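## Task

Take the jar marked TRIS 0.1 M and set it on shelf four, counting up from the floor, of the shelving unit that holds the labelled containers. It must stand upright with its entire base resting on that shelf. All other labelled containers must stay where they were, none of them may reach the floor, and nothing (jar or robot) may topple or finish leaning.

## Robot and tools

ROBOT. A LinearBot: an omnidirectional base with a column about 1.7 m high. A carriage rides the column (lift_m) and carries two identical six-joint arms, left and right, each ending in a two-finger gripper. Arm bases sit roughly 0.57 m + lift_m above the floor; carriage parts hang about 0.15 m under them. A hand reaches about 0.78 m from its shoulder but only about 0.38 m below its arm base. Hand: about 0.16 m long, 0.1 m wide (0.14 m open). Parked arm: joints 1-6 at 0, 0.05, 0.05, 1.45, 0, 0; with both parked the robot is about 0.85 m wide, 0.65 m long. Cameras: carriage_camera (fixed, forward, about 20 degrees down), left_wrist_camera and right_wrist_camera (looking past the fingertips). Images are 672x504.

FRAMES. Base frame: metres, origin on the floor below the base centre, x forward, y left, z up. left_hand and right_hand give the point between the finger pads in this frame, plus quat_wxyz; the hand z axis runs along the fingers, y is the opening direction; (1, 0, 0, 0) means pointing up with joints 1, 5, 6 at 0. Reported hand positions are often a bit high, more at long reach; a hand carrying 1 kg sags 7 to 25 cm. base_odometry is in the odometry frame (base frame at scene start), counts wheel turns including slip; heading in rad, left positive, -3.142 to 3.142.

move. Every argument is optional; a call without an action just reports state and images.
- base: an object with exactly one key, a relative offset from where the base last reported itself: translate_m (forward positive, -2 to 2 m), strafe_m (left positive, -2 to 2 m) or rotate_rad (counter-clockwise/left positive, -6.3 to 6.3 rad).
- joints: one flat object keyed by joint name, each value an absolute target; include any subset of both arms. lift_m 0 to 1 (m). For each arm, prefix left_ or right_: joint1_rad -2.617 to 3.054 (turn about vertical, 0 forward, + left); joint2_rad 0 to 3.141 (shoulder: 0 upper arm level backward, 1.57 vertical, 3.14 level forward); joint3_rad 0 to 3.141 (elbow: 0 folded, 3.14 straight); joint4_rad -1.57 to 1.57 (wrist pitch, + lifts the tips); joint5_rad -1.57 to 1.57 (wrist yaw, + swings tips to the RIGHT, opposite to joint 1); joint6_rad -2.094 to 2.094 (roll about the fingers, + clockwise viewed from the forearm); gripper_m 0 to 0.093 (pad gap in m). Done tolerances: lift ±0.004, joint1 ±0.02, joint2 ±0.105, joint3 ±0.06, joint4 ±0.04, joint5 ±0.025, joint6 ±0.02, gripper ±0.004.
- speeds: per-action top speeds: translate_m and strafe_m 0.02-0.5 m/s, rotate_rad 0.05-1.57 rad/s, lift_m 0.08-0.25 m/s (maximum is default).
- min_time_s: 0.1-8 s, the shortest duration for each arm and gripper motion; smoother, straighter paths.
- cameras: list of carriage_camera, left_wrist_camera, right_wrist_camera or all; omitted/null means all, [] means none.
An action lasts at most 15 s; base drives end with time_out after 14 s. Unknown keys make a call invalid; out-of-range values get it refused, and a refusal or stop cancels the remaining move, wait and finished_scene calls of that reply.

OTHER TOOLS. wait: seconds 0 to 10, plus cameras; the robot keeps its last command. zoom_image: camera and region [x0, y0, x1, y1] in pixels, top-left origin, at most 504 by 504. read_manual: section "licences" (text only). finished_scene: scene 1 to 3; irreversible, starts the next scene, usually reports success. Scene 1 is practice.

RESULTS. "pictures" lists image order. "move" reads done or the worst status. base_status/joint_status words: done (for the base, wheels turned the full amount, slip or not), off_target (resting short, may still push), contact_stop and time_out (target dropped, holding), not_followed (arm targets withheld by the self-collision check, shown as "joint command not followed"), limit_stop_at_motor_heat (resend the target). on_its_own lists uncommanded actions; "held at" is a target. motor_effort is percent of maximum with the action's peak in brackets; if lift effort keeps dropping while lowering, a hand or load is resting on something. Joint torques wrap at ±28 N m for joints 1-3. Gripper gripping a hard object reads up to 0.005 m below its width; closed on nothing, 0.000 to 0.002. Squeeze harder by commanding about 0.005 m under the first-touch reading; release with a target well above the reading. MOTOR HOT appears at 75 °C; at 100 °C an OVER-TEMPERATURE FAULT drops that arm for 30 to 60 s.

CAUTIONS. The simulation keeps running while you think. Park idle arms to avoid heat, especially when loaded or outstretched. Avoid drops, releasing moving objects, slams, hard hits and heavy pushes. The robot can tip: keep the carriage low and loads close when driving; about 1.5 kg per hand with both arms forward can topple it; only images reveal leaning. Arms have no contact stop and spring to targets once freed; never let the arms press or strike each other. Base contact stops may be late; back off about 0.2 m the way you came to free it, and never reverse under a table edge. Keep jars upright and off the floor.

Each tool is called after ">>>" as name(argument=value, ...) on one line, values as JSON.

## Session

>>> move()

Scene clock: 0.00 s.
Joint torques (N m): no reading
base_odometry: x=+0.000 y=+0.000 heading=+0.000
base_status: not commanded
joint_positions: lift_m=+0.300 left_joint1_rad=-0.006 left_joint2_rad=+0.038 left_joint3_rad=+0.065 left_joint4_rad=+1.421 left_joint5_rad=+0.004 left_joint6_rad=+0.018 left_gripper_m=+0.09396 right_joint1_rad=+0.015 right_joint2_rad=+0.037 right_joint3_rad=+0.033 right_joint4_rad=+1.408 right_joint5_rad=+0.030 right_joint6_rad=+0.028 right_gripper_m=+0.09396
joint_status: not commanded
motor_effort: lift_m=+38 drive_wheels=-3
left_hand: x=+0.2546 y=+0.3099 z=+1.3211 quat_wxyz=(+0.998, +0.003, +0.062, +0.006) (m; base frame)
right_hand: x=+0.2674 y=-0.3153 z=+1.3117 quat_wxyz=(+0.996, +0.015, +0.084, +0.020) (m; base frame)
pictures: carriage_camera, left_wrist_camera, right_wrist_camera
camera_calibration:
carriage_camera: T_world_to_cam=[[-0.0639136, -0.997492, -0.0304054, 0.0499768], [-0.298547, 0.0481838, -0.953178, 1.28644], [0.952252, -0.0518436, -0.300878, 0.248054], [0, 0, 0, 1]] pos_world=[0.151047, 0.000725986, 1.30236]
left_wrist_camera: T_world_to_cam=[[0.0757519, -0.997111, -0.00556519, 0.304339], [0.742458, 0.0601294, -0.667188, 0.680689], [0.665596, 0.0464089, 0.744868, -1.04845], [0, 0, 0, 1]] pos_world=[0.169403, 0.311187, 1.2368]
right_wrist_camera: T_world_to_cam=[[0.0399473, -0.999008, 0.0196691, -0.346683], [0.687336, 0.0131862, -0.72622, 0.774855], [0.72524, 0.0425298, 0.687181, -0.958237], [0, 0, 0, 1]] pos_world=[0.176216, -0.315803, 1.22802]

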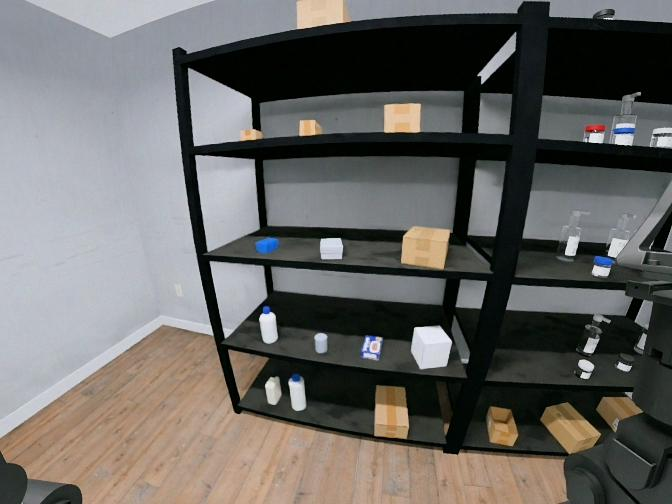

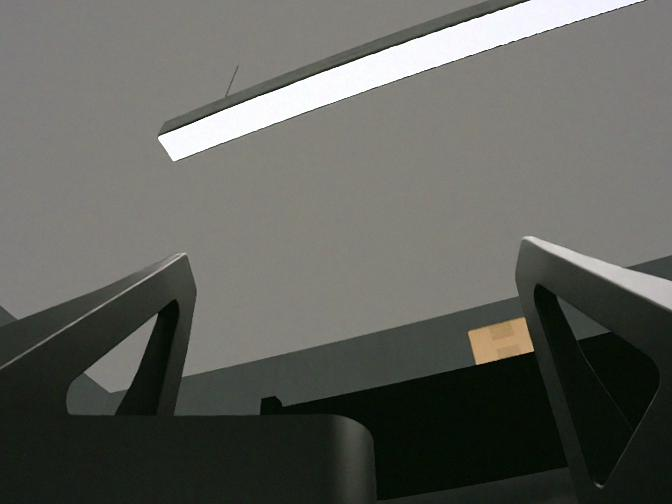

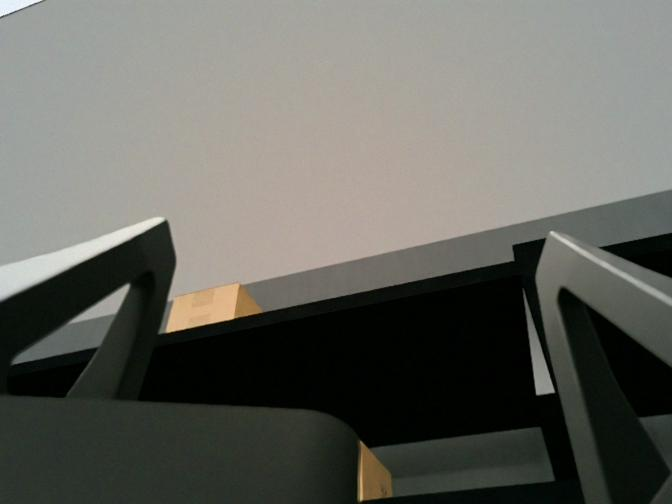

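>>> move(base={"rotate_rad":-0.7}, cameras=["carriage_camera"])

>>> move(base={"rotate_rad":-1.0}, cameras=["carriage_camera"])

>>> move(base={"rotate_rad":-1.2}, cameras=["carriage_camera"])

>>> move(base={"rotate_rad":-1.2}, cameras=["carriage_camera"])

Scene clock: 2.90 s.
Joint torques (N m): left_arm=[0.49 4.3 6.63 -0.12 -0.12 -0.11] | right_arm=[-0.34 3.36 7.73 -0.02 -0.01 0.05]
move: done
base_odometry: x=+0.000 y=+0.000 heading=-0.700
base_status: done
joint_positions: lift_m=+0.300 left_joint1_rad=-0.006 left_joint2_rad=+0.038 left_joint3_rad=+0.065 left_joint4_rad=+1.421 left_joint5_rad=+0.004 left_joint6_rad=+0.018 left_gripper_m=+0.09396 right_joint1_rad=+0.015 right_joint2_rad=+0.037 right_joint3_rad=+0.033 right_joint4_rad=+1.408 right_joint5_rad=+0.030 right_joint6_rad=+0.028 right_gripper_m=+0.09396
motor_effort: lift_m=+39(40) drive_wheels=+5(13)
left_hand: x=+0.2546 y=+0.3099 z=+1.3211 quat_wxyz=(+0.998, +0.003, +0.062, +0.006) (m; base frame)
right_hand: x=+0.2674 y=-0.3153 z=+1.3117 quat_wxyz=(+0.996, +0.015, +0.084, +0.020) (m; base frame)
pictures: carriage_camera
camera_calibration:
carriage_camera: T_world_to_cam=[[-0.0639136, -0.997492, -0.0304054, 0.0499768], [-0.298547, 0.0481838, -0.953178, 1.28644], [0.952252, -0.0518436, -0.300878, 0.248054], [0, 0, 0, 1]]

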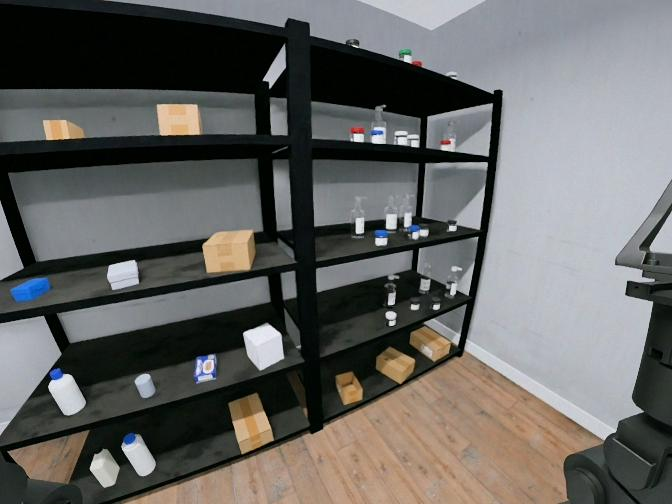

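Scene clock: 5.43 s.
Joint torques (N m): left_arm=[0.44 4.11 6.87 -0.2 -0.11 -0.03] | right_arm=[-0.36 3.33 7.72 0 0.01 0.01]
move: done
base_odometry: x=+0.000 y=+0.000 heading=-1.699
base_status: done
joint_positions: lift_m=+0.300 left_joint1_rad=-0.006 left_joint2_rad=+0.038 left_joint3_rad=+0.065 left_joint4_rad=+1.421 left_joint5_rad=+0.004 left_joint6_rad=+0.018 left_gripper_m=+0.09397 right_joint1_rad=+0.015 right_joint2_rad=+0.037 right_joint3_rad=+0.033 right_joint4_rad=+1.408 right_joint5_rad=+0.030 right_joint6_rad=+0.028 right_gripper_m=+0.09396
motor_effort: lift_m=+39(40) drive_wheels=+4(12)
left_hand: x=+0.2546 y=+0.3099 z=+1.3211 quat_wxyz=(+0.998, +0.003, +0.062, +0.006) (m; base frame)
right_hand: x=+0.2674 y=-0.3153 z=+1.3117 quat_wxyz=(+0.996, +0.015, +0.084, +0.020) (m; base frame)
pictures: carriage_camera
camera_calibration:
carriage_camera: T_world_to_cam=[[-0.0639136, -0.997492, -0.0304054, 0.0499768], [-0.298547, 0.0481838, -0.953178, 1.28644], [0.952252, -0.0518436, -0.300878, 0.248054], [0, 0, 0, 1]]

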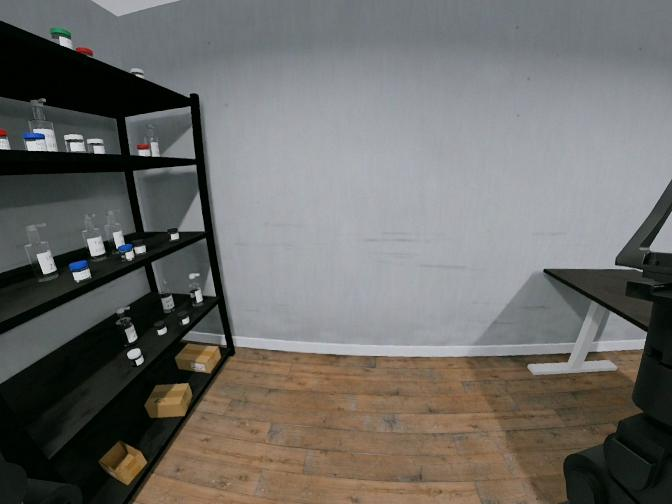

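Scene clock: 8.27 s.
Joint torques (N m): left_arm=[0.4 4.11 6.54 -0.21 -0.17 -0.14] | right_arm=[-0.31 3.4 7.57 0 0 0]
move: done
base_odometry: x=+0.000 y=+0.000 heading=-2.899
base_status: done
joint_positions: lift_m=+0.300 left_joint1_rad=-0.006 left_joint2_rad=+0.038 left_joint3_rad=+0.065 left_joint4_rad=+1.420 left_joint5_rad=+0.004 left_joint6_rad=+0.018 left_gripper_m=+0.09397 right_joint1_rad=+0.015 right_joint2_rad=+0.037 right_joint3_rad=+0.033 right_joint4_rad=+1.408 right_joint5_rad=+0.030 right_joint6_rad=+0.028 right_gripper_m=+0.09397
motor_effort: lift_m=+37(41) drive_wheels=+4(12)
left_hand: x=+0.2547 y=+0.3099 z=+1.3211 quat_wxyz=(+0.998, +0.003, +0.062, +0.006) (m; base frame)
right_hand: x=+0.2674 y=-0.3153 z=+1.3117 quat_wxyz=(+0.996, +0.015, +0.084, +0.020) (m; base frame)
pictures: carriage_camera
camera_calibration:
carriage_camera: T_world_to_cam=[[-0.0639136, -0.997492, -0.0304054, 0.0499768], [-0.298547, 0.0481838, -0.953178, 1.28644], [0.952252, -0.0518436, -0.300878, 0.248054], [0, 0, 0, 1]]

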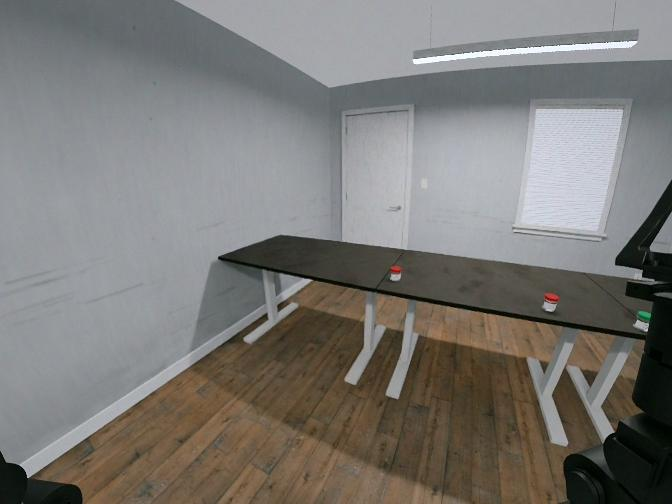

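Scene clock: 11.10 s.
Joint torques (N m): left_arm=[0.36 4.16 6.69 -0.12 -0.13 -0.14] | right_arm=[-0.35 3.29 7.61 0.02 0.01 0.03]
move: done
base_odometry: x=+0.000 y=+0.000 heading=+2.185
base_status: done
joint_positions: lift_m=+0.300 left_joint1_rad=-0.006 left_joint2_rad=+0.038 left_joint3_rad=+0.065 left_joint4_rad=+1.420 left_joint5_rad=+0.004 left_joint6_rad=+0.018 left_gripper_m=+0.09398 right_joint1_rad=+0.015 right_joint2_rad=+0.037 right_joint3_rad=+0.033 right_joint4_rad=+1.408 right_joint5_rad=+0.030 right_joint6_rad=+0.028 right_gripper_m=+0.09398
motor_effort: lift_m=+37(39) drive_wheels=+4(12)
left_hand: x=+0.2547 y=+0.3099 z=+1.3211 quat_wxyz=(+0.998, +0.003, +0.062, +0.006) (m; base frame)
right_hand: x=+0.2674 y=-0.3153 z=+1.3117 quat_wxyz=(+0.996, +0.015, +0.084, +0.020) (m; base frame)
pictures: carriage_camera
camera_calibration:
carriage_camera: T_world_to_cam=[[-0.0639136, -0.997492, -0.0304054, 0.0499768], [-0.298547, 0.0481838, -0.953178, 1.28644], [0.952252, -0.0518436, -0.300878, 0.248054], [0, 0, 0, 1]]

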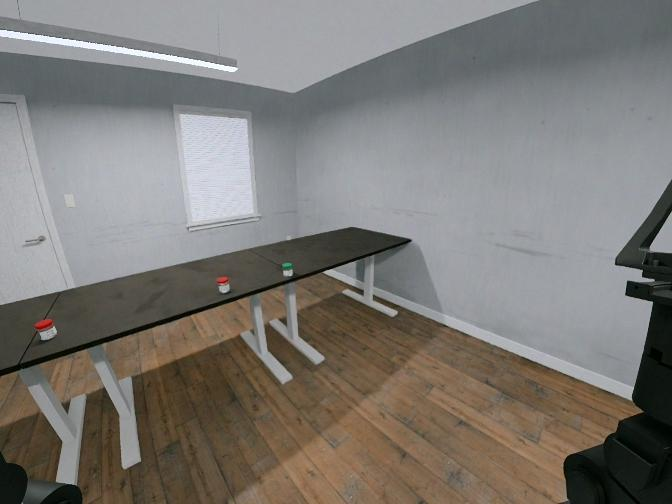

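>>> zoom_image(camera="carriage_camera", region=[200, 260, 310, 300])

>>> zoom_image(camera="carriage_camera", region=[25, 310, 75, 350])

Scaled by 4.582 from the camera's 672x504 image, which has a finer 960x720 frame.

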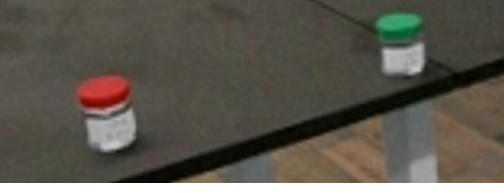

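Scaled by 10.080 from the camera's 672x504 image, which has a finer 960x720 frame.

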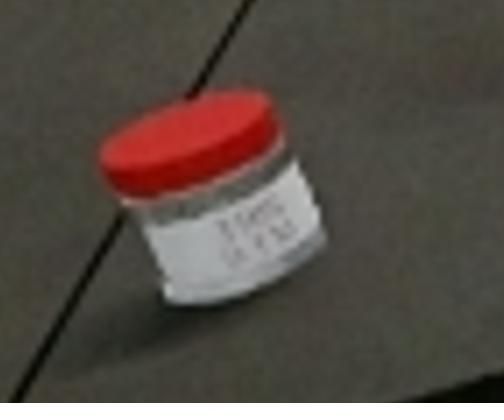

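>>> move(base={"rotate_rad":0.54}, cameras=[])

>>> move(base={"translate_m":0.6}, cameras=["carriage_camera"])

Scene clock: 14.13 s.
Joint torques (N m): left_arm=[0.4 4.31 6.27 -0.18 -0.16 -0.1] | right_arm=[-0.4 3.37 7.71 0.01 0 0.03]
move: done
base_odometry: x=+0.000 y=+0.000 heading=+2.724
base_status: done
joint_positions: lift_m=+0.300 left_joint1_rad=-0.006 left_joint2_rad=+0.038 left_joint3_rad=+0.065 left_joint4_rad=+1.420 left_joint5_rad=+0.004 left_joint6_rad=+0.018 left_gripper_m=+0.09398 right_joint1_rad=+0.015 right_joint2_rad=+0.037 right_joint3_rad=+0.033 right_joint4_rad=+1.407 right_joint5_rad=+0.030 right_joint6_rad=+0.028 right_gripper_m=+0.09398
motor_effort: lift_m=+38(40) drive_wheels=-15(15)
left_hand: x=+0.2547 y=+0.3099 z=+1.3211 quat_wxyz=(+0.998, +0.003, +0.062, +0.006) (m; base frame)
right_hand: x=+0.2677 y=-0.3152 z=+1.3116 quat_wxyz=(+0.996, +0.015, +0.084, +0.020) (m; base frame)
pictures: none

Scene clock: 17.50 s.
Joint torques (N m): left_arm=[0.46 4.11 6.67 -0.17 -0.15 -0.11] | right_arm=[-0.34 3.44 7.8 -0.02 0 0.01]
move: done
base_odometry: x=-0.548 y=+0.244 heading=+2.723
base_status: done
joint_positions: lift_m=+0.300 left_joint1_rad=-0.006 left_joint2_rad=+0.038 left_joint3_rad=+0.065 left_joint4_rad=+1.420 left_joint5_rad=+0.004 left_joint6_rad=+0.018 left_gripper_m=+0.09398 right_joint1_rad=+0.015 right_joint2_rad=+0.037 right_joint3_rad=+0.033 right_joint4_rad=+1.407 right_joint5_rad=+0.030 right_joint6_rad=+0.028 right_gripper_m=+0.09398
motor_effort: lift_m=+38(39) drive_wheels=-8(19)
left_hand: x=+0.2548 y=+0.3099 z=+1.3211 quat_wxyz=(+0.998, +0.003, +0.062, +0.006) (m; base frame)
right_hand: x=+0.2677 y=-0.3152 z=+1.3116 quat_wxyz=(+0.996, +0.015, +0.084, +0.020) (m; base frame)
pictures: carriage_camera
camera_calibration:
carriage_camera: T_world_to_cam=[[-0.0639136, -0.997492, -0.0304054, 0.0499768], [-0.298547, 0.0481838, -0.953178, 1.28644], [0.952252, -0.0518436, -0.300878, 0.248054], [0, 0, 0, 1]]

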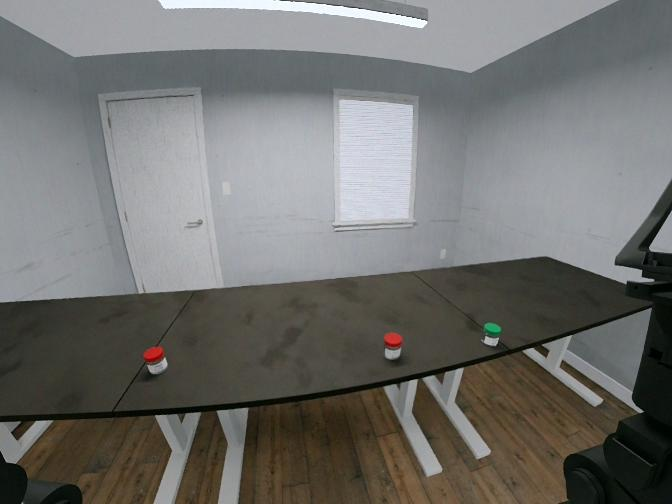

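>>> zoom_image(camera="carriage_camera", region=[135, 340, 175, 380])

>>> zoom_image(camera="carriage_camera", region=[375, 325, 415, 365])

>>> zoom_image(camera="carriage_camera", region=[472, 315, 512, 355])

Scaled by 12.600 from the camera's 672x504 image, which has a finer 960x720 frame.

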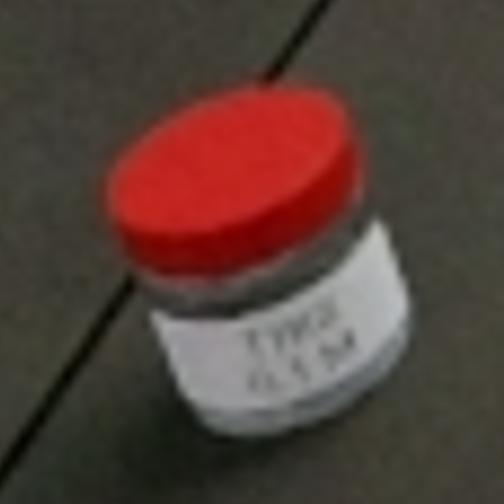

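Scaled by 12.600 from the camera's 672x504 image, which has a finer 960x720 frame.

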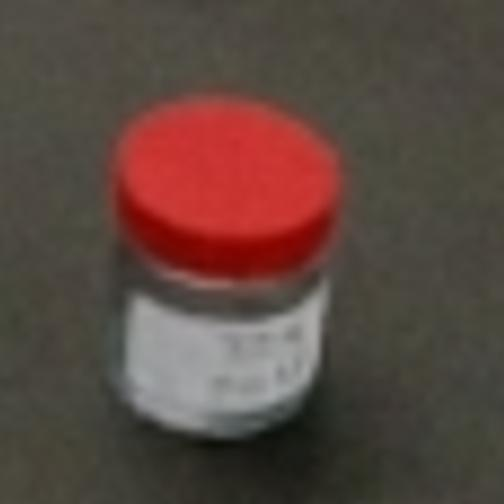

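Scaled by 12.600 from the camera's 672x504 image, which has a finer 960x720 frame.

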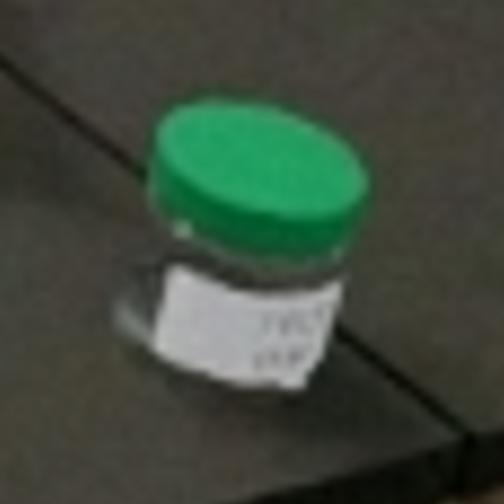

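>>> move(base={"strafe_m":0.21}, joints={"left_joint1_rad":0,"left_joint2_rad":1.764,"left_joint3_rad":0.25,"left_joint4_rad":1.014,"left_joint5_rad":0,"left_joint6_rad":0,"left_gripper_m":0.093}, min_time_s=2.5, cameras=["carriage_camera","left_wrist_camera"])

Scene clock: 23.33 s.
Joint torques (N m): left_arm=[0.8 -4.38 5.24 2.37 -0.14 -0.19] | right_arm=[-0.42 3.41 7.54 0.03 0.01 0.05]
move: done
base_odometry: x=-0.634 y=+0.052 heading=+2.723
base_status: done
joint_positions: lift_m=+0.300 left_joint1_rad=-0.006 left_joint2_rad=+1.751 left_joint3_rad=+0.236 left_joint4_rad=+1.034 left_joint5_rad=+0.004 left_joint6_rad=+0.008 left_gripper_m=+0.09308 right_joint1_rad=+0.015 right_joint2_rad=+0.037 right_joint3_rad=+0.033 right_joint4_rad=+1.407 right_joint5_rad=+0.030 right_joint6_rad=+0.028 right_gripper_m=+0.09398
joint_status: all done
motor_effort: lift_m=+38(40) drive_wheels=-3(10)
left_hand: x=+0.5837 y=+0.3080 z=+0.9053 quat_wxyz=(+0.518, +0.007, +0.855, -0.001) (m; base frame)
right_hand: x=+0.2677 y=-0.3153 z=+1.3116 quat_wxyz=(+0.996, +0.015, +0.084, +0.020) (m; base frame)
pictures: carriage_camera, left_wrist_camera
camera_calibration:
carriage_camera: T_world_to_cam=[[-0.0639136, -0.997492, -0.0304054, 0.0499768], [-0.298547, 0.0481838, -0.953178, 1.28644], [0.952252, -0.0518436, -0.300878, 0.248054], [0, 0, 0, 1]]
left_wrist_camera: T_world_to_cam=[[-0.0349474, -0.997213, -0.0659156, 0.394522], [-0.884672, 0.0615503, -0.462133, 0.922714], [0.464902, 0.0421634, -0.884358, 0.635732], [0, 0, 0, 1]]

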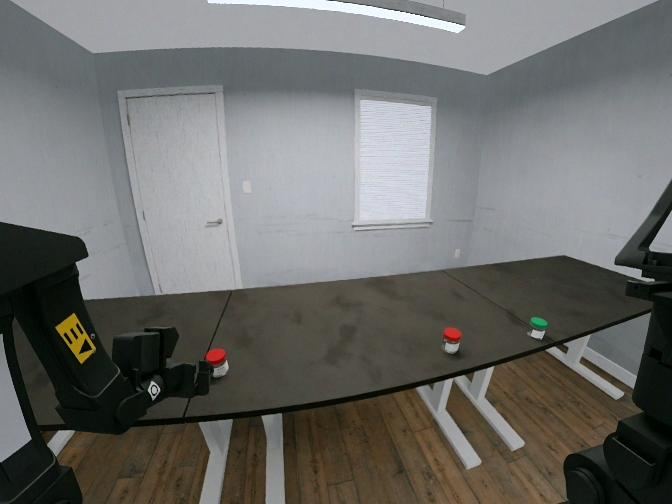

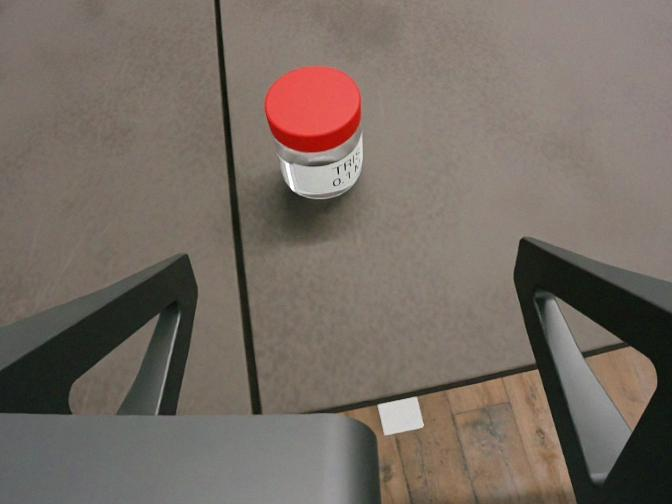

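>>> move(joints={"lift_m":0.22}, cameras=["left_wrist_camera"])

Scene clock: 25.57 s.
Joint torques (N m): left_arm=[0.85 -4.9 4.6 2.63 -0.17 -0.21] | right_arm=[-0.44 3.3 7.6 0.04 -0.01 0.04]
move: done
base_odometry: x=-0.634 y=+0.052 heading=+2.723
joint_positions: lift_m=+0.220 left_joint1_rad=-0.006 left_joint2_rad=+1.756 left_joint3_rad=+0.242 left_joint4_rad=+1.019 left_joint5_rad=+0.004 left_joint6_rad=+0.008 left_gripper_m=+0.09308 right_joint1_rad=+0.015 right_joint2_rad=+0.037 right_joint3_rad=+0.033 right_joint4_rad=+1.407 right_joint5_rad=+0.030 right_joint6_rad=+0.028 right_gripper_m=+0.09398
joint_status: all done
motor_effort: lift_m=+34(35) drive_wheels=-3(3)
left_hand: x=+0.5838 y=+0.3080 z=+0.8226 quat_wxyz=(+0.513, +0.007, +0.859, -0.001) (m; base frame)
right_hand: x=+0.2677 y=-0.3153 z=+1.2319 quat_wxyz=(+0.996, +0.015, +0.084, +0.020) (m; base frame)
pictures: left_wrist_camera
camera_calibration:
left_wrist_camera: T_world_to_cam=[[-0.0354643, -0.997265, -0.064849, 0.388512], [-0.890789, 0.0609601, -0.450311, 0.878614], [0.453032, 0.0417968, -0.890514, 0.57462], [0, 0, 0, 1]]

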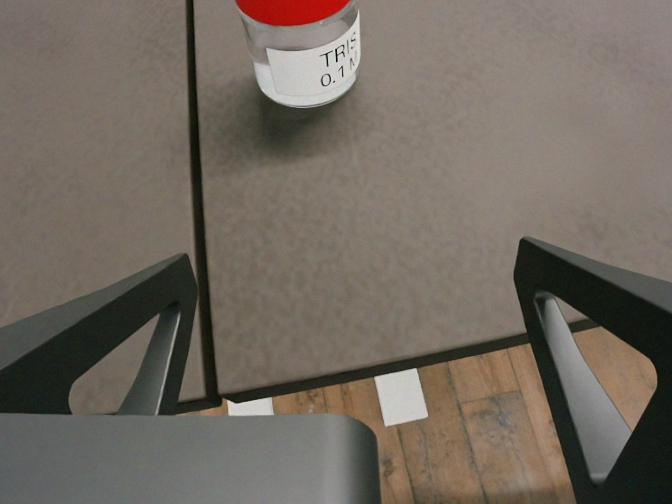

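>>> move(joints={"left_joint1_rad":0.028,"left_joint2_rad":2.155,"left_joint3_rad":0.473,"left_joint4_rad":1.282}, min_time_s=1.5, cameras=["left_wrist_camera"])

>>> move(joints={"left_joint1_rad":0.028,"left_joint2_rad":2.333,"left_joint3_rad":0.873,"left_joint4_rad":1.06}, min_time_s=2, cameras=["left_wrist_camera","carriage_camera"])

Scene clock: 29.10 s.
Joint torques (N m): left_arm=[0.99 -6.56 4.19 2.87 -0.22 -0.24] | right_arm=[-0.35 3.3 7.69 0.02 0.01 0.02]
move: done
base_odometry: x=-0.634 y=+0.052 heading=+2.723
joint_positions: lift_m=+0.220 left_joint1_rad=+0.021 left_joint2_rad=+2.137 left_joint3_rad=+0.461 left_joint4_rad=+1.275 left_joint5_rad=+0.004 left_joint6_rad=+0.008 left_gripper_m=+0.09308 right_joint1_rad=+0.015 right_joint2_rad=+0.037 right_joint3_rad=+0.033 right_joint4_rad=+1.407 right_joint5_rad=+0.030 right_joint6_rad=+0.028 right_gripper_m=+0.09398
joint_status: all done
motor_effort: lift_m=+35(35) drive_wheels=-3(3)
left_hand: x=+0.6467 y=+0.3191 z=+0.7977 quat_wxyz=(+0.552, -0.005, +0.834, +0.006) (m; base frame)
right_hand: x=+0.2677 y=-0.3153 z=+1.2319 quat_wxyz=(+0.996, +0.015, +0.084, +0.020) (m; base frame)
pictures: left_wrist_camera
camera_calibration:
left_wrist_camera: T_world_to_cam=[[-0.00226327, -0.997727, -0.067346, 0.380841], [-0.846209, 0.0377961, -0.53151, 0.966143], [0.532847, 0.0557858, -0.844371, 0.430666], [0, 0, 0, 1]]

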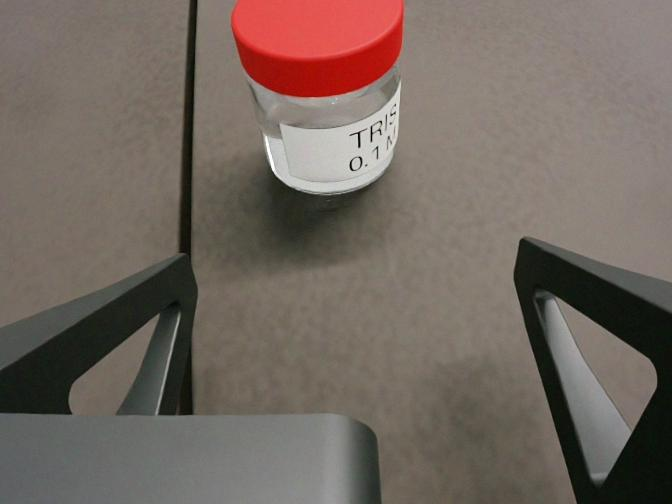

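Scene clock: 31.40 s.
Joint torques (N m): left_arm=[0.91 -8.7 5.78 2.55 -0.14 -0.19] | right_arm=[-0.4 3.38 7.58 0.04 0.01 0.02]
move: done
base_odometry: x=-0.634 y=+0.052 heading=+2.723
joint_positions: lift_m=+0.220 left_joint1_rad=+0.021 left_joint2_rad=+2.311 left_joint3_rad=+0.858 left_joint4_rad=+1.082 left_joint5_rad=+0.004 left_joint6_rad=+0.008 left_gripper_m=+0.09308 right_joint1_rad=+0.015 right_joint2_rad=+0.037 right_joint3_rad=+0.033 right_joint4_rad=+1.407 right_joint5_rad=+0.030 right_joint6_rad=+0.028 right_gripper_m=+0.09398
joint_status: all done
motor_effort: lift_m=+33(36) drive_wheels=-3(3)
left_hand: x=+0.7403 y=+0.3211 z=+0.7905 quat_wxyz=(+0.565, -0.005, +0.825, +0.007) (m; base frame)
right_hand: x=+0.2677 y=-0.3153 z=+1.2319 quat_wxyz=(+0.996, +0.015, +0.084, +0.020) (m; base frame)
pictures: carriage_camera, left_wrist_camera
camera_calibration:
carriage_camera: T_world_to_cam=[[-0.0639136, -0.997492, -0.0304054, 0.0475533], [-0.298547, 0.0481838, -0.953178, 1.21047], [0.952252, -0.0518436, -0.300878, 0.224072], [0, 0, 0, 1]]
left_wrist_camera: T_world_to_cam=[[-0.000223747, -0.997683, -0.0680267, 0.381578], [-0.829813, 0.0381469, -0.556736, 1.04911], [0.558041, 0.0563249, -0.827899, 0.342734], [0, 0, 0, 1]]

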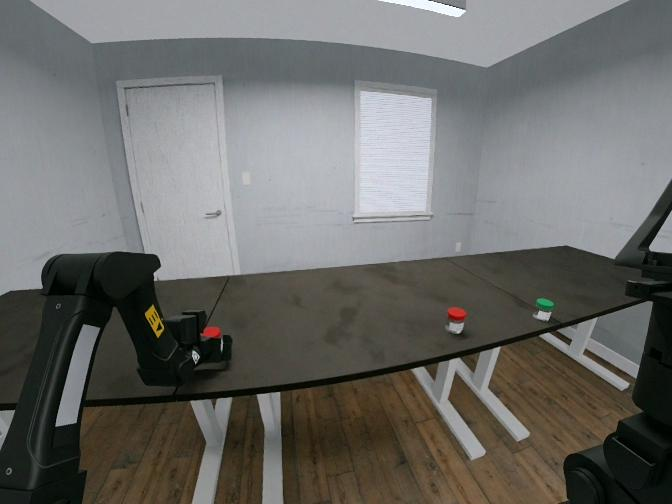

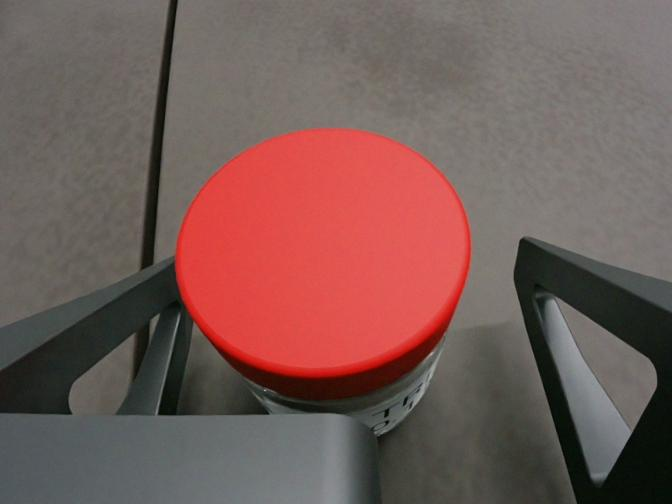

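>>> move(joints={"left_joint1_rad":0.045,"lift_m":0.207}, cameras=["left_wrist_camera"])

>>> move(joints={"left_gripper_m":0.052}, min_time_s=2, cameras=["left_wrist_camera"])

Scene clock: 32.93 s.
Joint torques (N m): left_arm=[0.65 -9.47 5.23 2.49 -0.19 -0.14] | right_arm=[-0.31 3.3 7.56 0.03 0 0.02]
move: done
base_odometry: x=-0.634 y=+0.052 heading=+2.723
joint_positions: lift_m=+0.207 left_joint1_rad=+0.041 left_joint2_rad=+2.318 left_joint3_rad=+0.863 left_joint4_rad=+1.079 left_joint5_rad=+0.005 left_joint6_rad=+0.005 left_gripper_m=+0.09308 right_joint1_rad=+0.015 right_joint2_rad=+0.037 right_joint3_rad=+0.033 right_joint4_rad=+1.406 right_joint5_rad=+0.030 right_joint6_rad=+0.028 right_gripper_m=+0.09398
joint_status: all done
motor_effort: lift_m=+35(37) drive_wheels=-3(3)
left_hand: x=+0.7405 y=+0.3312 z=+0.7747 quat_wxyz=(+0.562, -0.014, +0.827, +0.011) (m; base frame)
right_hand: x=+0.2678 y=-0.3153 z=+1.2188 quat_wxyz=(+0.996, +0.015, +0.084, +0.020) (m; base frame)
pictures: left_wrist_camera
camera_calibration:
left_wrist_camera: T_world_to_cam=[[0.0194804, -0.997685, -0.0651532, 0.373772], [-0.833315, 0.019806, -0.552444, 1.04538], [0.552456, 0.0650549, -0.831, 0.332606], [0, 0, 0, 1]]

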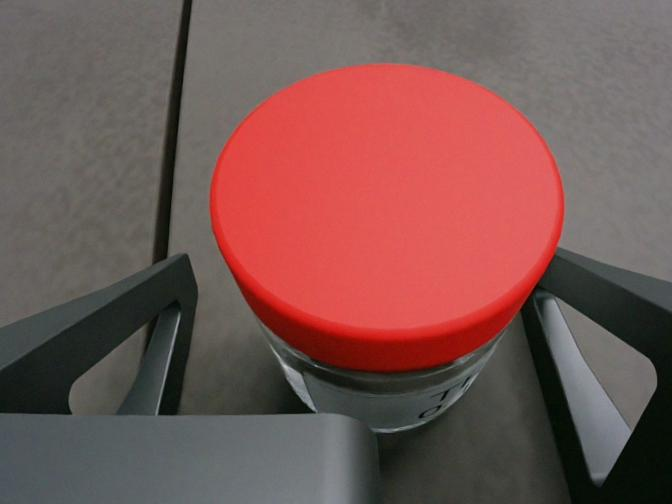

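Scene clock: 35.23 s.
Joint torques (N m): left_arm=[0.99 -9.39 5.03 2.52 -0.13 -0.19] | right_arm=[-0.27 3.34 7.65 0.02 0.04 0]
move: done
base_odometry: x=-0.634 y=+0.052 heading=+2.723
joint_positions: lift_m=+0.207 left_joint1_rad=+0.041 left_joint2_rad=+2.318 left_joint3_rad=+0.863 left_joint4_rad=+1.079 left_joint5_rad=+0.005 left_joint6_rad=+0.005 left_gripper_m=+0.05435 right_joint1_rad=+0.015 right_joint2_rad=+0.037 right_joint3_rad=+0.033 right_joint4_rad=+1.406 right_joint5_rad=+0.030 right_joint6_rad=+0.028 right_gripper_m=+0.09398
joint_status: all done
motor_effort: lift_m=+34(36) drive_wheels=-3(3)
left_hand: x=+0.7405 y=+0.3312 z=+0.7747 quat_wxyz=(+0.562, -0.014, +0.827, +0.011) (m; base frame)
right_hand: x=+0.2678 y=-0.3153 z=+1.2188 quat_wxyz=(+0.996, +0.015, +0.084, +0.020) (m; base frame)
pictures: left_wrist_camera
camera_calibration:
left_wrist_camera: T_world_to_cam=[[0.0194804, -0.997685, -0.0651532, 0.373772], [-0.833315, 0.019806, -0.552444, 1.04538], [0.552456, 0.0650549, -0.831, 0.332606], [0, 0, 0, 1]]

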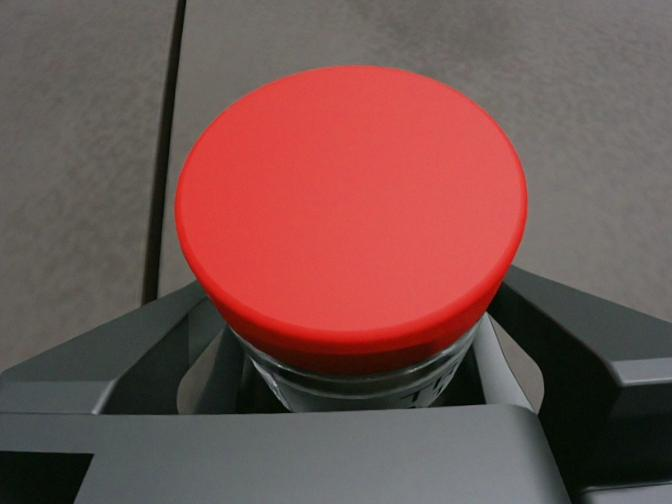

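>>> move(joints={"left_gripper_m":0.049}, min_time_s=1, cameras=[])

>>> move(joints={"lift_m":0.3}, speeds={"lift_m":0.1})

Scene clock: 36.87 s.
Joint torques (N m): left_arm=[0.8 -9.43 5.35 2.51 -0.14 -0.18] | right_arm=[-0.28 3.43 7.65 0.01 -0.01 0.02]
move: off_target
base_odometry: x=-0.634 y=+0.052 heading=+2.723
joint_positions: lift_m=+0.207 left_joint1_rad=+0.041 left_joint2_rad=+2.318 left_joint3_rad=+0.863 left_joint4_rad=+1.079 left_joint5_rad=+0.005 left_joint6_rad=+0.005 left_gripper_m=+0.05435 right_joint1_rad=+0.015 right_joint2_rad=+0.037 right_joint3_rad=+0.033 right_joint4_rad=+1.406 right_joint5_rad=+0.030 right_joint6_rad=+0.028 right_gripper_m=+0.09398
joint_status: left_gripper_m off_target (ended at +0.05435, target +0.04900)
motor_effort: lift_m=+36(36) drive_wheels=-3(3)
left_hand: x=+0.7405 y=+0.3312 z=+0.7747 quat_wxyz=(+0.562, -0.014, +0.827, +0.011) (m; base frame)
right_hand: x=+0.2678 y=-0.3153 z=+1.2188 quat_wxyz=(+0.996, +0.015, +0.084, +0.020) (m; base frame)
pictures: none

Scene clock: 38.47 s.
Joint torques (N m): left_arm=[0.92 -9.65 5.38 2.72 -0.15 -0.12] | right_arm=[-0.27 3.45 7.73 0 -0.02 0.02]
move: done
base_odometry: x=-0.634 y=+0.052 heading=+2.723
joint_positions: lift_m=+0.300 left_joint1_rad=+0.041 left_joint2_rad=+2.322 left_joint3_rad=+0.863 left_joint4_rad=+1.056 left_joint5_rad=+0.005 left_joint6_rad=+0.005 left_gripper_m=+0.05435 right_joint1_rad=+0.015 right_joint2_rad=+0.037 right_joint3_rad=+0.033 right_joint4_rad=+1.406 right_joint5_rad=+0.030 right_joint6_rad=+0.028 right_gripper_m=+0.09398
joint_status: all done
motor_effort: lift_m=+40(49) drive_wheels=-3(3)
left_hand: x=+0.7378 y=+0.3311 z=+0.8601 quat_wxyz=(+0.551, -0.014, +0.834, +0.011) (m; base frame)
right_hand: x=+0.2678 y=-0.3153 z=+1.3115 quat_wxyz=(+0.996, +0.015, +0.084, +0.020) (m; base frame)
pictures: carriage_camera, left_wrist_camera, right_wrist_camera
camera_calibration:
carriage_camera: T_world_to_cam=[[-0.0639136, -0.997492, -0.0304054, 0.0499739], [-0.298547, 0.0481838, -0.953178, 1.28635], [0.952252, -0.0518436, -0.300878, 0.248025], [0, 0, 0, 1]]
left_wrist_camera: T_world_to_cam=[[0.0177254, -0.997758, -0.0645427, 0.38007], [-0.847958, 0.0192019, -0.529715, 1.08175], [0.529767, 0.0641189, -0.845716, 0.434767], [0, 0, 0, 1]]
right_wrist_camera: T_world_to_cam=[[0.0395962, -0.999023, 0.0196311, -0.346567], [0.686232, 0.0129077, -0.727268, 0.776068], [0.726304, 0.0422685, 0.686073, -0.957307], [0, 0, 0, 1]]

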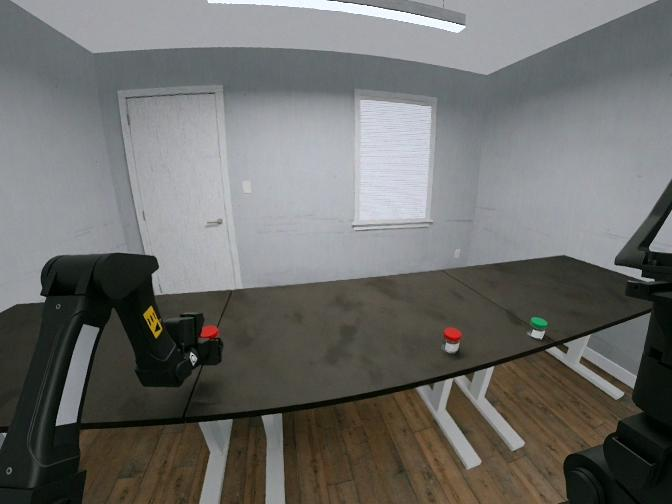

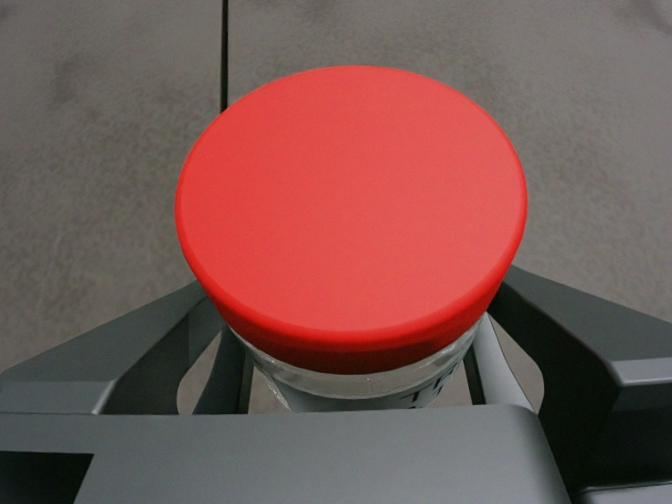

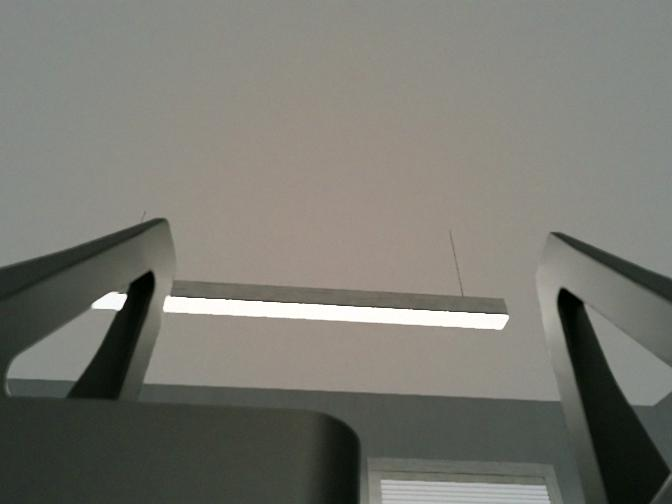

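>>> move(joints={"left_joint1_rad":0.0,"left_joint2_rad":1.764,"left_joint3_rad":0.25,"left_joint4_rad":1.08}, min_time_s=2, base={"translate_m":-0.4}, speeds={"translate_m":0.25}, cameras=[])

>>> move(base={"rotate_rad":-3.0}, speeds={"rotate_rad":1.0,"lift_m":0.1}, joints={"lift_m":0.5}, cameras=["carriage_camera","left_wrist_camera"])

>>> move(base={"strafe_m":-0.77}, speeds={"strafe_m":0.35}, cameras=["carriage_camera"])

Scene clock: 43.70 s.
Joint torques (N m): left_arm=[-0.01 -7.65 3.4 2.98 -0.14 -0.16] | right_arm=[-0.28 3.34 7.54 0 0.03 0.01]
move: done
base_odometry: x=-0.268 y=-0.110 heading=+2.723
base_status: done
joint_positions: lift_m=+0.300 left_joint1_rad=+0.007 left_joint2_rad=+1.789 left_joint3_rad=+0.254 left_joint4_rad=+1.053 left_joint5_rad=+0.005 left_joint6_rad=+0.005 left_gripper_m=+0.05435 right_joint1_rad=+0.015 right_joint2_rad=+0.037 right_joint3_rad=+0.033 right_joint4_rad=+1.407 right_joint5_rad=+0.030 right_joint6_rad=+0.028 right_gripper_m=+0.09398
joint_status: all done
motor_effort: lift_m=+39(41) drive_wheels=-2(9)
left_hand: x=+0.5885 y=+0.3123 z=+0.9016 quat_wxyz=(+0.518, +0.000, +0.855, +0.001) (m; base frame)
right_hand: x=+0.2677 y=-0.3153 z=+1.3115 quat_wxyz=(+0.996, +0.015, +0.084, +0.020) (m; base frame)
pictures: none

Scene clock: 48.33 s.
Joint torques (N m): left_arm=[-0.03 -7.42 4.03 2.86 -0.16 -0.18] | right_arm=[-0.36 3.34 7.66 0.03 0.04 0.03]
move: done
base_odometry: x=-0.268 y=-0.110 heading=-0.277
base_status: done
joint_positions: lift_m=+0.500 left_joint1_rad=+0.005 left_joint2_rad=+1.783 left_joint3_rad=+0.250 left_joint4_rad=+1.068 left_joint5_rad=+0.004 left_joint6_rad=+0.005 left_gripper_m=+0.05435 right_joint1_rad=+0.015 right_joint2_rad=+0.037 right_joint3_rad=+0.033 right_joint4_rad=+1.407 right_joint5_rad=+0.030 right_joint6_rad=+0.028 right_gripper_m=+0.09399
joint_status: all done
motor_effort: lift_m=+38(49) drive_wheels=+4(13)
left_hand: x=+0.5893 y=+0.3118 z=+1.1057 quat_wxyz=(+0.525, +0.001, +0.851, +0.001) (m; base frame)
right_hand: x=+0.2677 y=-0.3153 z=+1.5115 quat_wxyz=(+0.996, +0.015, +0.084, +0.020) (m; base frame)
pictures: carriage_camera, left_wrist_camera
camera_calibration:
carriage_camera: T_world_to_cam=[[-0.0639136, -0.997492, -0.0304054, 0.0560549], [-0.298547, 0.0481838, -0.953178, 1.47698], [0.952252, -0.0518436, -0.300878, 0.3082], [0, 0, 0, 1]]
left_wrist_camera: T_world_to_cam=[[-0.0220625, -0.997761, -0.0631337, 0.401213], [-0.878003, 0.0495388, -0.476084, 1.0353], [0.478146, 0.044928, -0.877131, 0.793497], [0, 0, 0, 1]]

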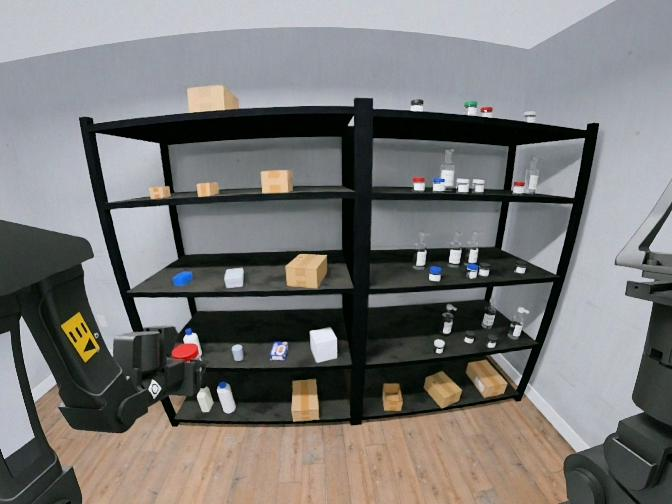

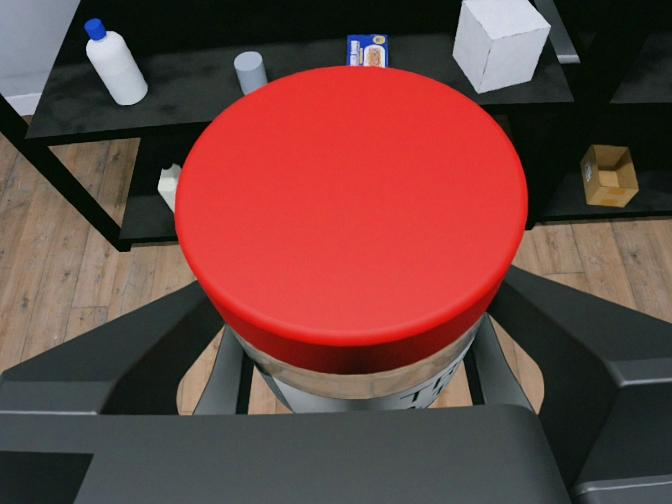

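Scene clock: 52.63 s.
Joint torques (N m): left_arm=[0.42 -7.15 4.03 2.76 -0.11 -0.11] | right_arm=[-0.39 3.36 7.68 0.01 0.01 0.01]
move: done
base_odometry: x=-0.480 y=-0.851 heading=-0.278
base_status: done
joint_positions: lift_m=+0.500 left_joint1_rad=+0.002 left_joint2_rad=+1.783 left_joint3_rad=+0.250 left_joint4_rad=+1.068 left_joint5_rad=+0.004 left_joint6_rad=+0.005 left_gripper_m=+0.05435 right_joint1_rad=+0.015 right_joint2_rad=+0.037 right_joint3_rad=+0.033 right_joint4_rad=+1.407 right_joint5_rad=+0.030 right_joint6_rad=+0.028 right_gripper_m=+0.09399
motor_effort: lift_m=+38(41) drive_wheels=-7(18)
left_hand: x=+0.5893 y=+0.3107 z=+1.1057 quat_wxyz=(+0.525, +0.002, +0.851, +0.000) (m; base frame)
right_hand: x=+0.2677 y=-0.3153 z=+1.5115 quat_wxyz=(+0.996, +0.015, +0.084, +0.020) (m; base frame)
pictures: carriage_camera
camera_calibration:
carriage_camera: T_world_to_cam=[[-0.0639136, -0.997492, -0.0304054, 0.0560549], [-0.298547, 0.0481838, -0.953178, 1.47698], [0.952252, -0.0518436, -0.300878, 0.3082], [0, 0, 0, 1]]

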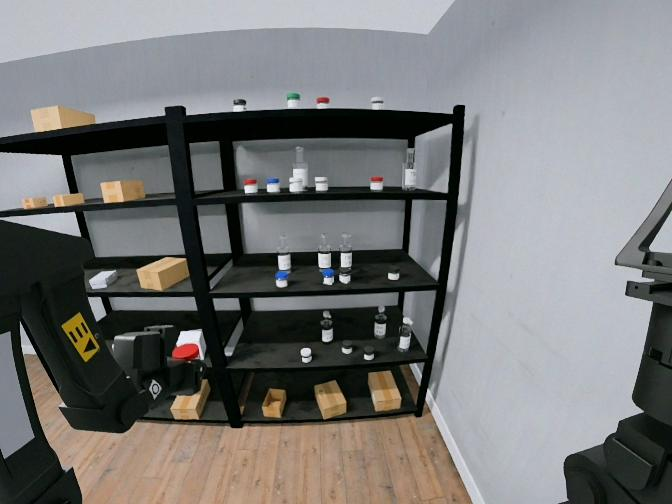

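>>> move(base={"strafe_m":-0.15}, joints={"lift_m":0.65}, speeds={"strafe_m":0.3,"lift_m":0.12}, cameras=[])

>>> move(base={"translate_m":0.35}, speeds={"translate_m":0.25}, cameras=["carriage_camera"])

Scene clock: 58.37 s.
Joint torques (N m): left_arm=[0.62 -7.04 3.81 2.81 -0.16 -0.17] | right_arm=[-0.42 3.41 7.77 0.04 0.02 0.03]
move: done
base_odometry: x=-0.521 y=-0.995 heading=-0.279
base_status: done
joint_positions: lift_m=+0.650 left_joint1_rad=-0.001 left_joint2_rad=+1.780 left_joint3_rad=+0.250 left_joint4_rad=+1.069 left_joint5_rad=+0.004 left_joint6_rad=+0.005 left_gripper_m=+0.05435 right_joint1_rad=+0.015 right_joint2_rad=+0.037 right_joint3_rad=+0.033 right_joint4_rad=+1.407 right_joint5_rad=+0.030 right_joint6_rad=+0.028 right_gripper_m=+0.09399
joint_status: all done
motor_effort: lift_m=+39(49) drive_wheels=-8(15)
left_hand: x=+0.5897 y=+0.3096 z=+1.2567 quat_wxyz=(+0.527, +0.004, +0.850, -0.001) (m; base frame)
right_hand: x=+0.2677 y=-0.3152 z=+1.6615 quat_wxyz=(+0.996, +0.015, +0.084, +0.020) (m; base frame)
pictures: none

Scene clock: 61.47 s.
Joint torques (N m): left_arm=[0.59 -7.05 4.05 2.79 -0.19 -0.21] | right_arm=[-0.39 3.37 7.58 0.04 -0.01 0.03]
move: done
base_odometry: x=-0.185 y=-1.092 heading=-0.279
base_status: done
joint_positions: lift_m=+0.650 left_joint1_rad=-0.001 left_joint2_rad=+1.780 left_joint3_rad=+0.250 left_joint4_rad=+1.069 left_joint5_rad=+0.004 left_joint6_rad=+0.005 left_gripper_m=+0.05435 right_joint1_rad=+0.015 right_joint2_rad=+0.037 right_joint3_rad=+0.033 right_joint4_rad=+1.407 right_joint5_rad=+0.030 right_joint6_rad=+0.028 right_gripper_m=+0.09399
motor_effort: lift_m=+39(42) drive_wheels=-5(11)
left_hand: x=+0.5897 y=+0.3096 z=+1.2567 quat_wxyz=(+0.527, +0.004, +0.850, -0.001) (m; base frame)
right_hand: x=+0.2676 y=-0.3152 z=+1.6615 quat_wxyz=(+0.996, +0.015, +0.084, +0.020) (m; base frame)
pictures: carriage_camera
camera_calibration:
carriage_camera: T_world_to_cam=[[-0.0639136, -0.997492, -0.0304054, 0.0606138], [-0.298547, 0.0481838, -0.953178, 1.6199], [0.952252, -0.0518436, -0.300878, 0.353313], [0, 0, 0, 1]]

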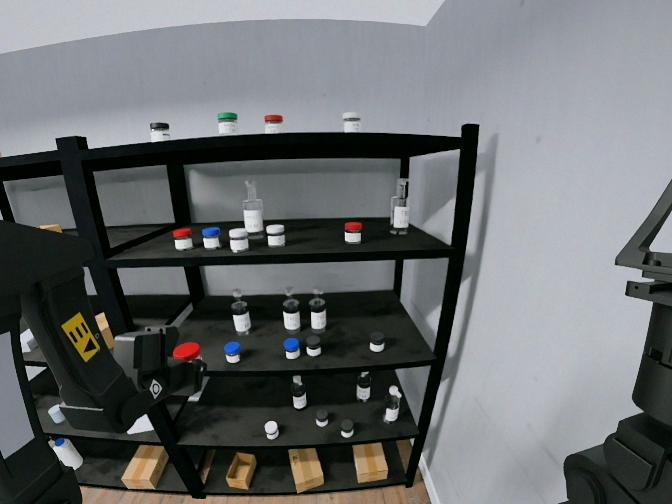

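>>> move(joints={"left_joint1_rad":-0.562,"left_joint2_rad":1.636,"left_joint3_rad":1.28,"left_joint4_rad":0.01}, min_time_s=3, cameras=["carriage_camera","left_wrist_camera"])

Scene clock: 66.63 s.
Joint torques (N m): left_arm=[-0.08 -12.1 11.12 2.71 -0.14 -0.16] | right_arm=[-0.44 3.26 7.62 0.02 0.06 0.05]
move: done
base_odometry: x=-0.185 y=-1.092 heading=-0.279
joint_positions: lift_m=+0.650 left_joint1_rad=-0.556 left_joint2_rad=+1.671 left_joint3_rad=+1.250 left_joint4_rad=+0.011 left_joint5_rad=+0.004 left_joint6_rad=+0.005 left_gripper_m=+0.05435 right_joint1_rad=+0.015 right_joint2_rad=+0.037 right_joint3_rad=+0.033 right_joint4_rad=+1.407 right_joint5_rad=+0.030 right_joint6_rad=+0.028 right_gripper_m=+0.09399
joint_status: all done
motor_effort: lift_m=+39(42) drive_wheels=-5(5)
left_hand: x=+0.6663 y=+0.0359 z=+1.4694 quat_wxyz=(+0.527, +0.232, +0.803, -0.151) (m; base frame)
right_hand: x=+0.2676 y=-0.3152 z=+1.6615 quat_wxyz=(+0.996, +0.015, +0.084, +0.020) (m; base frame)
pictures: carriage_camera, left_wrist_camera
camera_calibration:
carriage_camera: T_world_to_cam=[[-0.0639136, -0.997492, -0.0304054, 0.0606138], [-0.298547, 0.0481838, -0.953178, 1.6199], [0.952252, -0.0518436, -0.300878, 0.353313], [0, 0, 0, 1]]
left_wrist_camera: T_world_to_cam=[[-0.545757, -0.835432, -0.0648269, 0.496121], [-0.694119, 0.494067, -0.523542, 1.221], [0.469413, -0.240729, -0.84953, 1.06367], [0, 0, 0, 1]]

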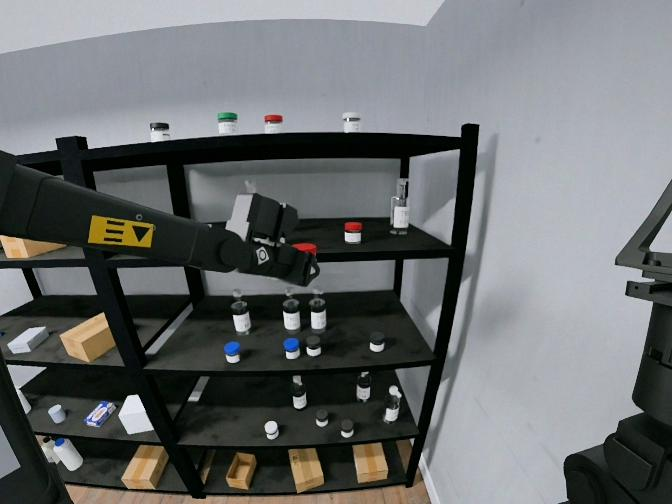

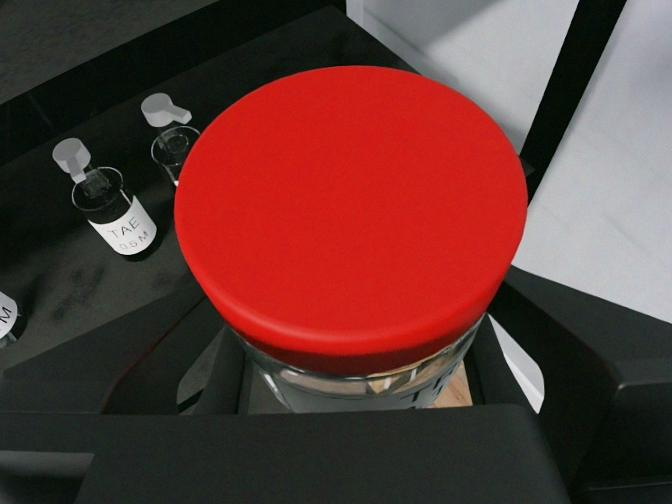

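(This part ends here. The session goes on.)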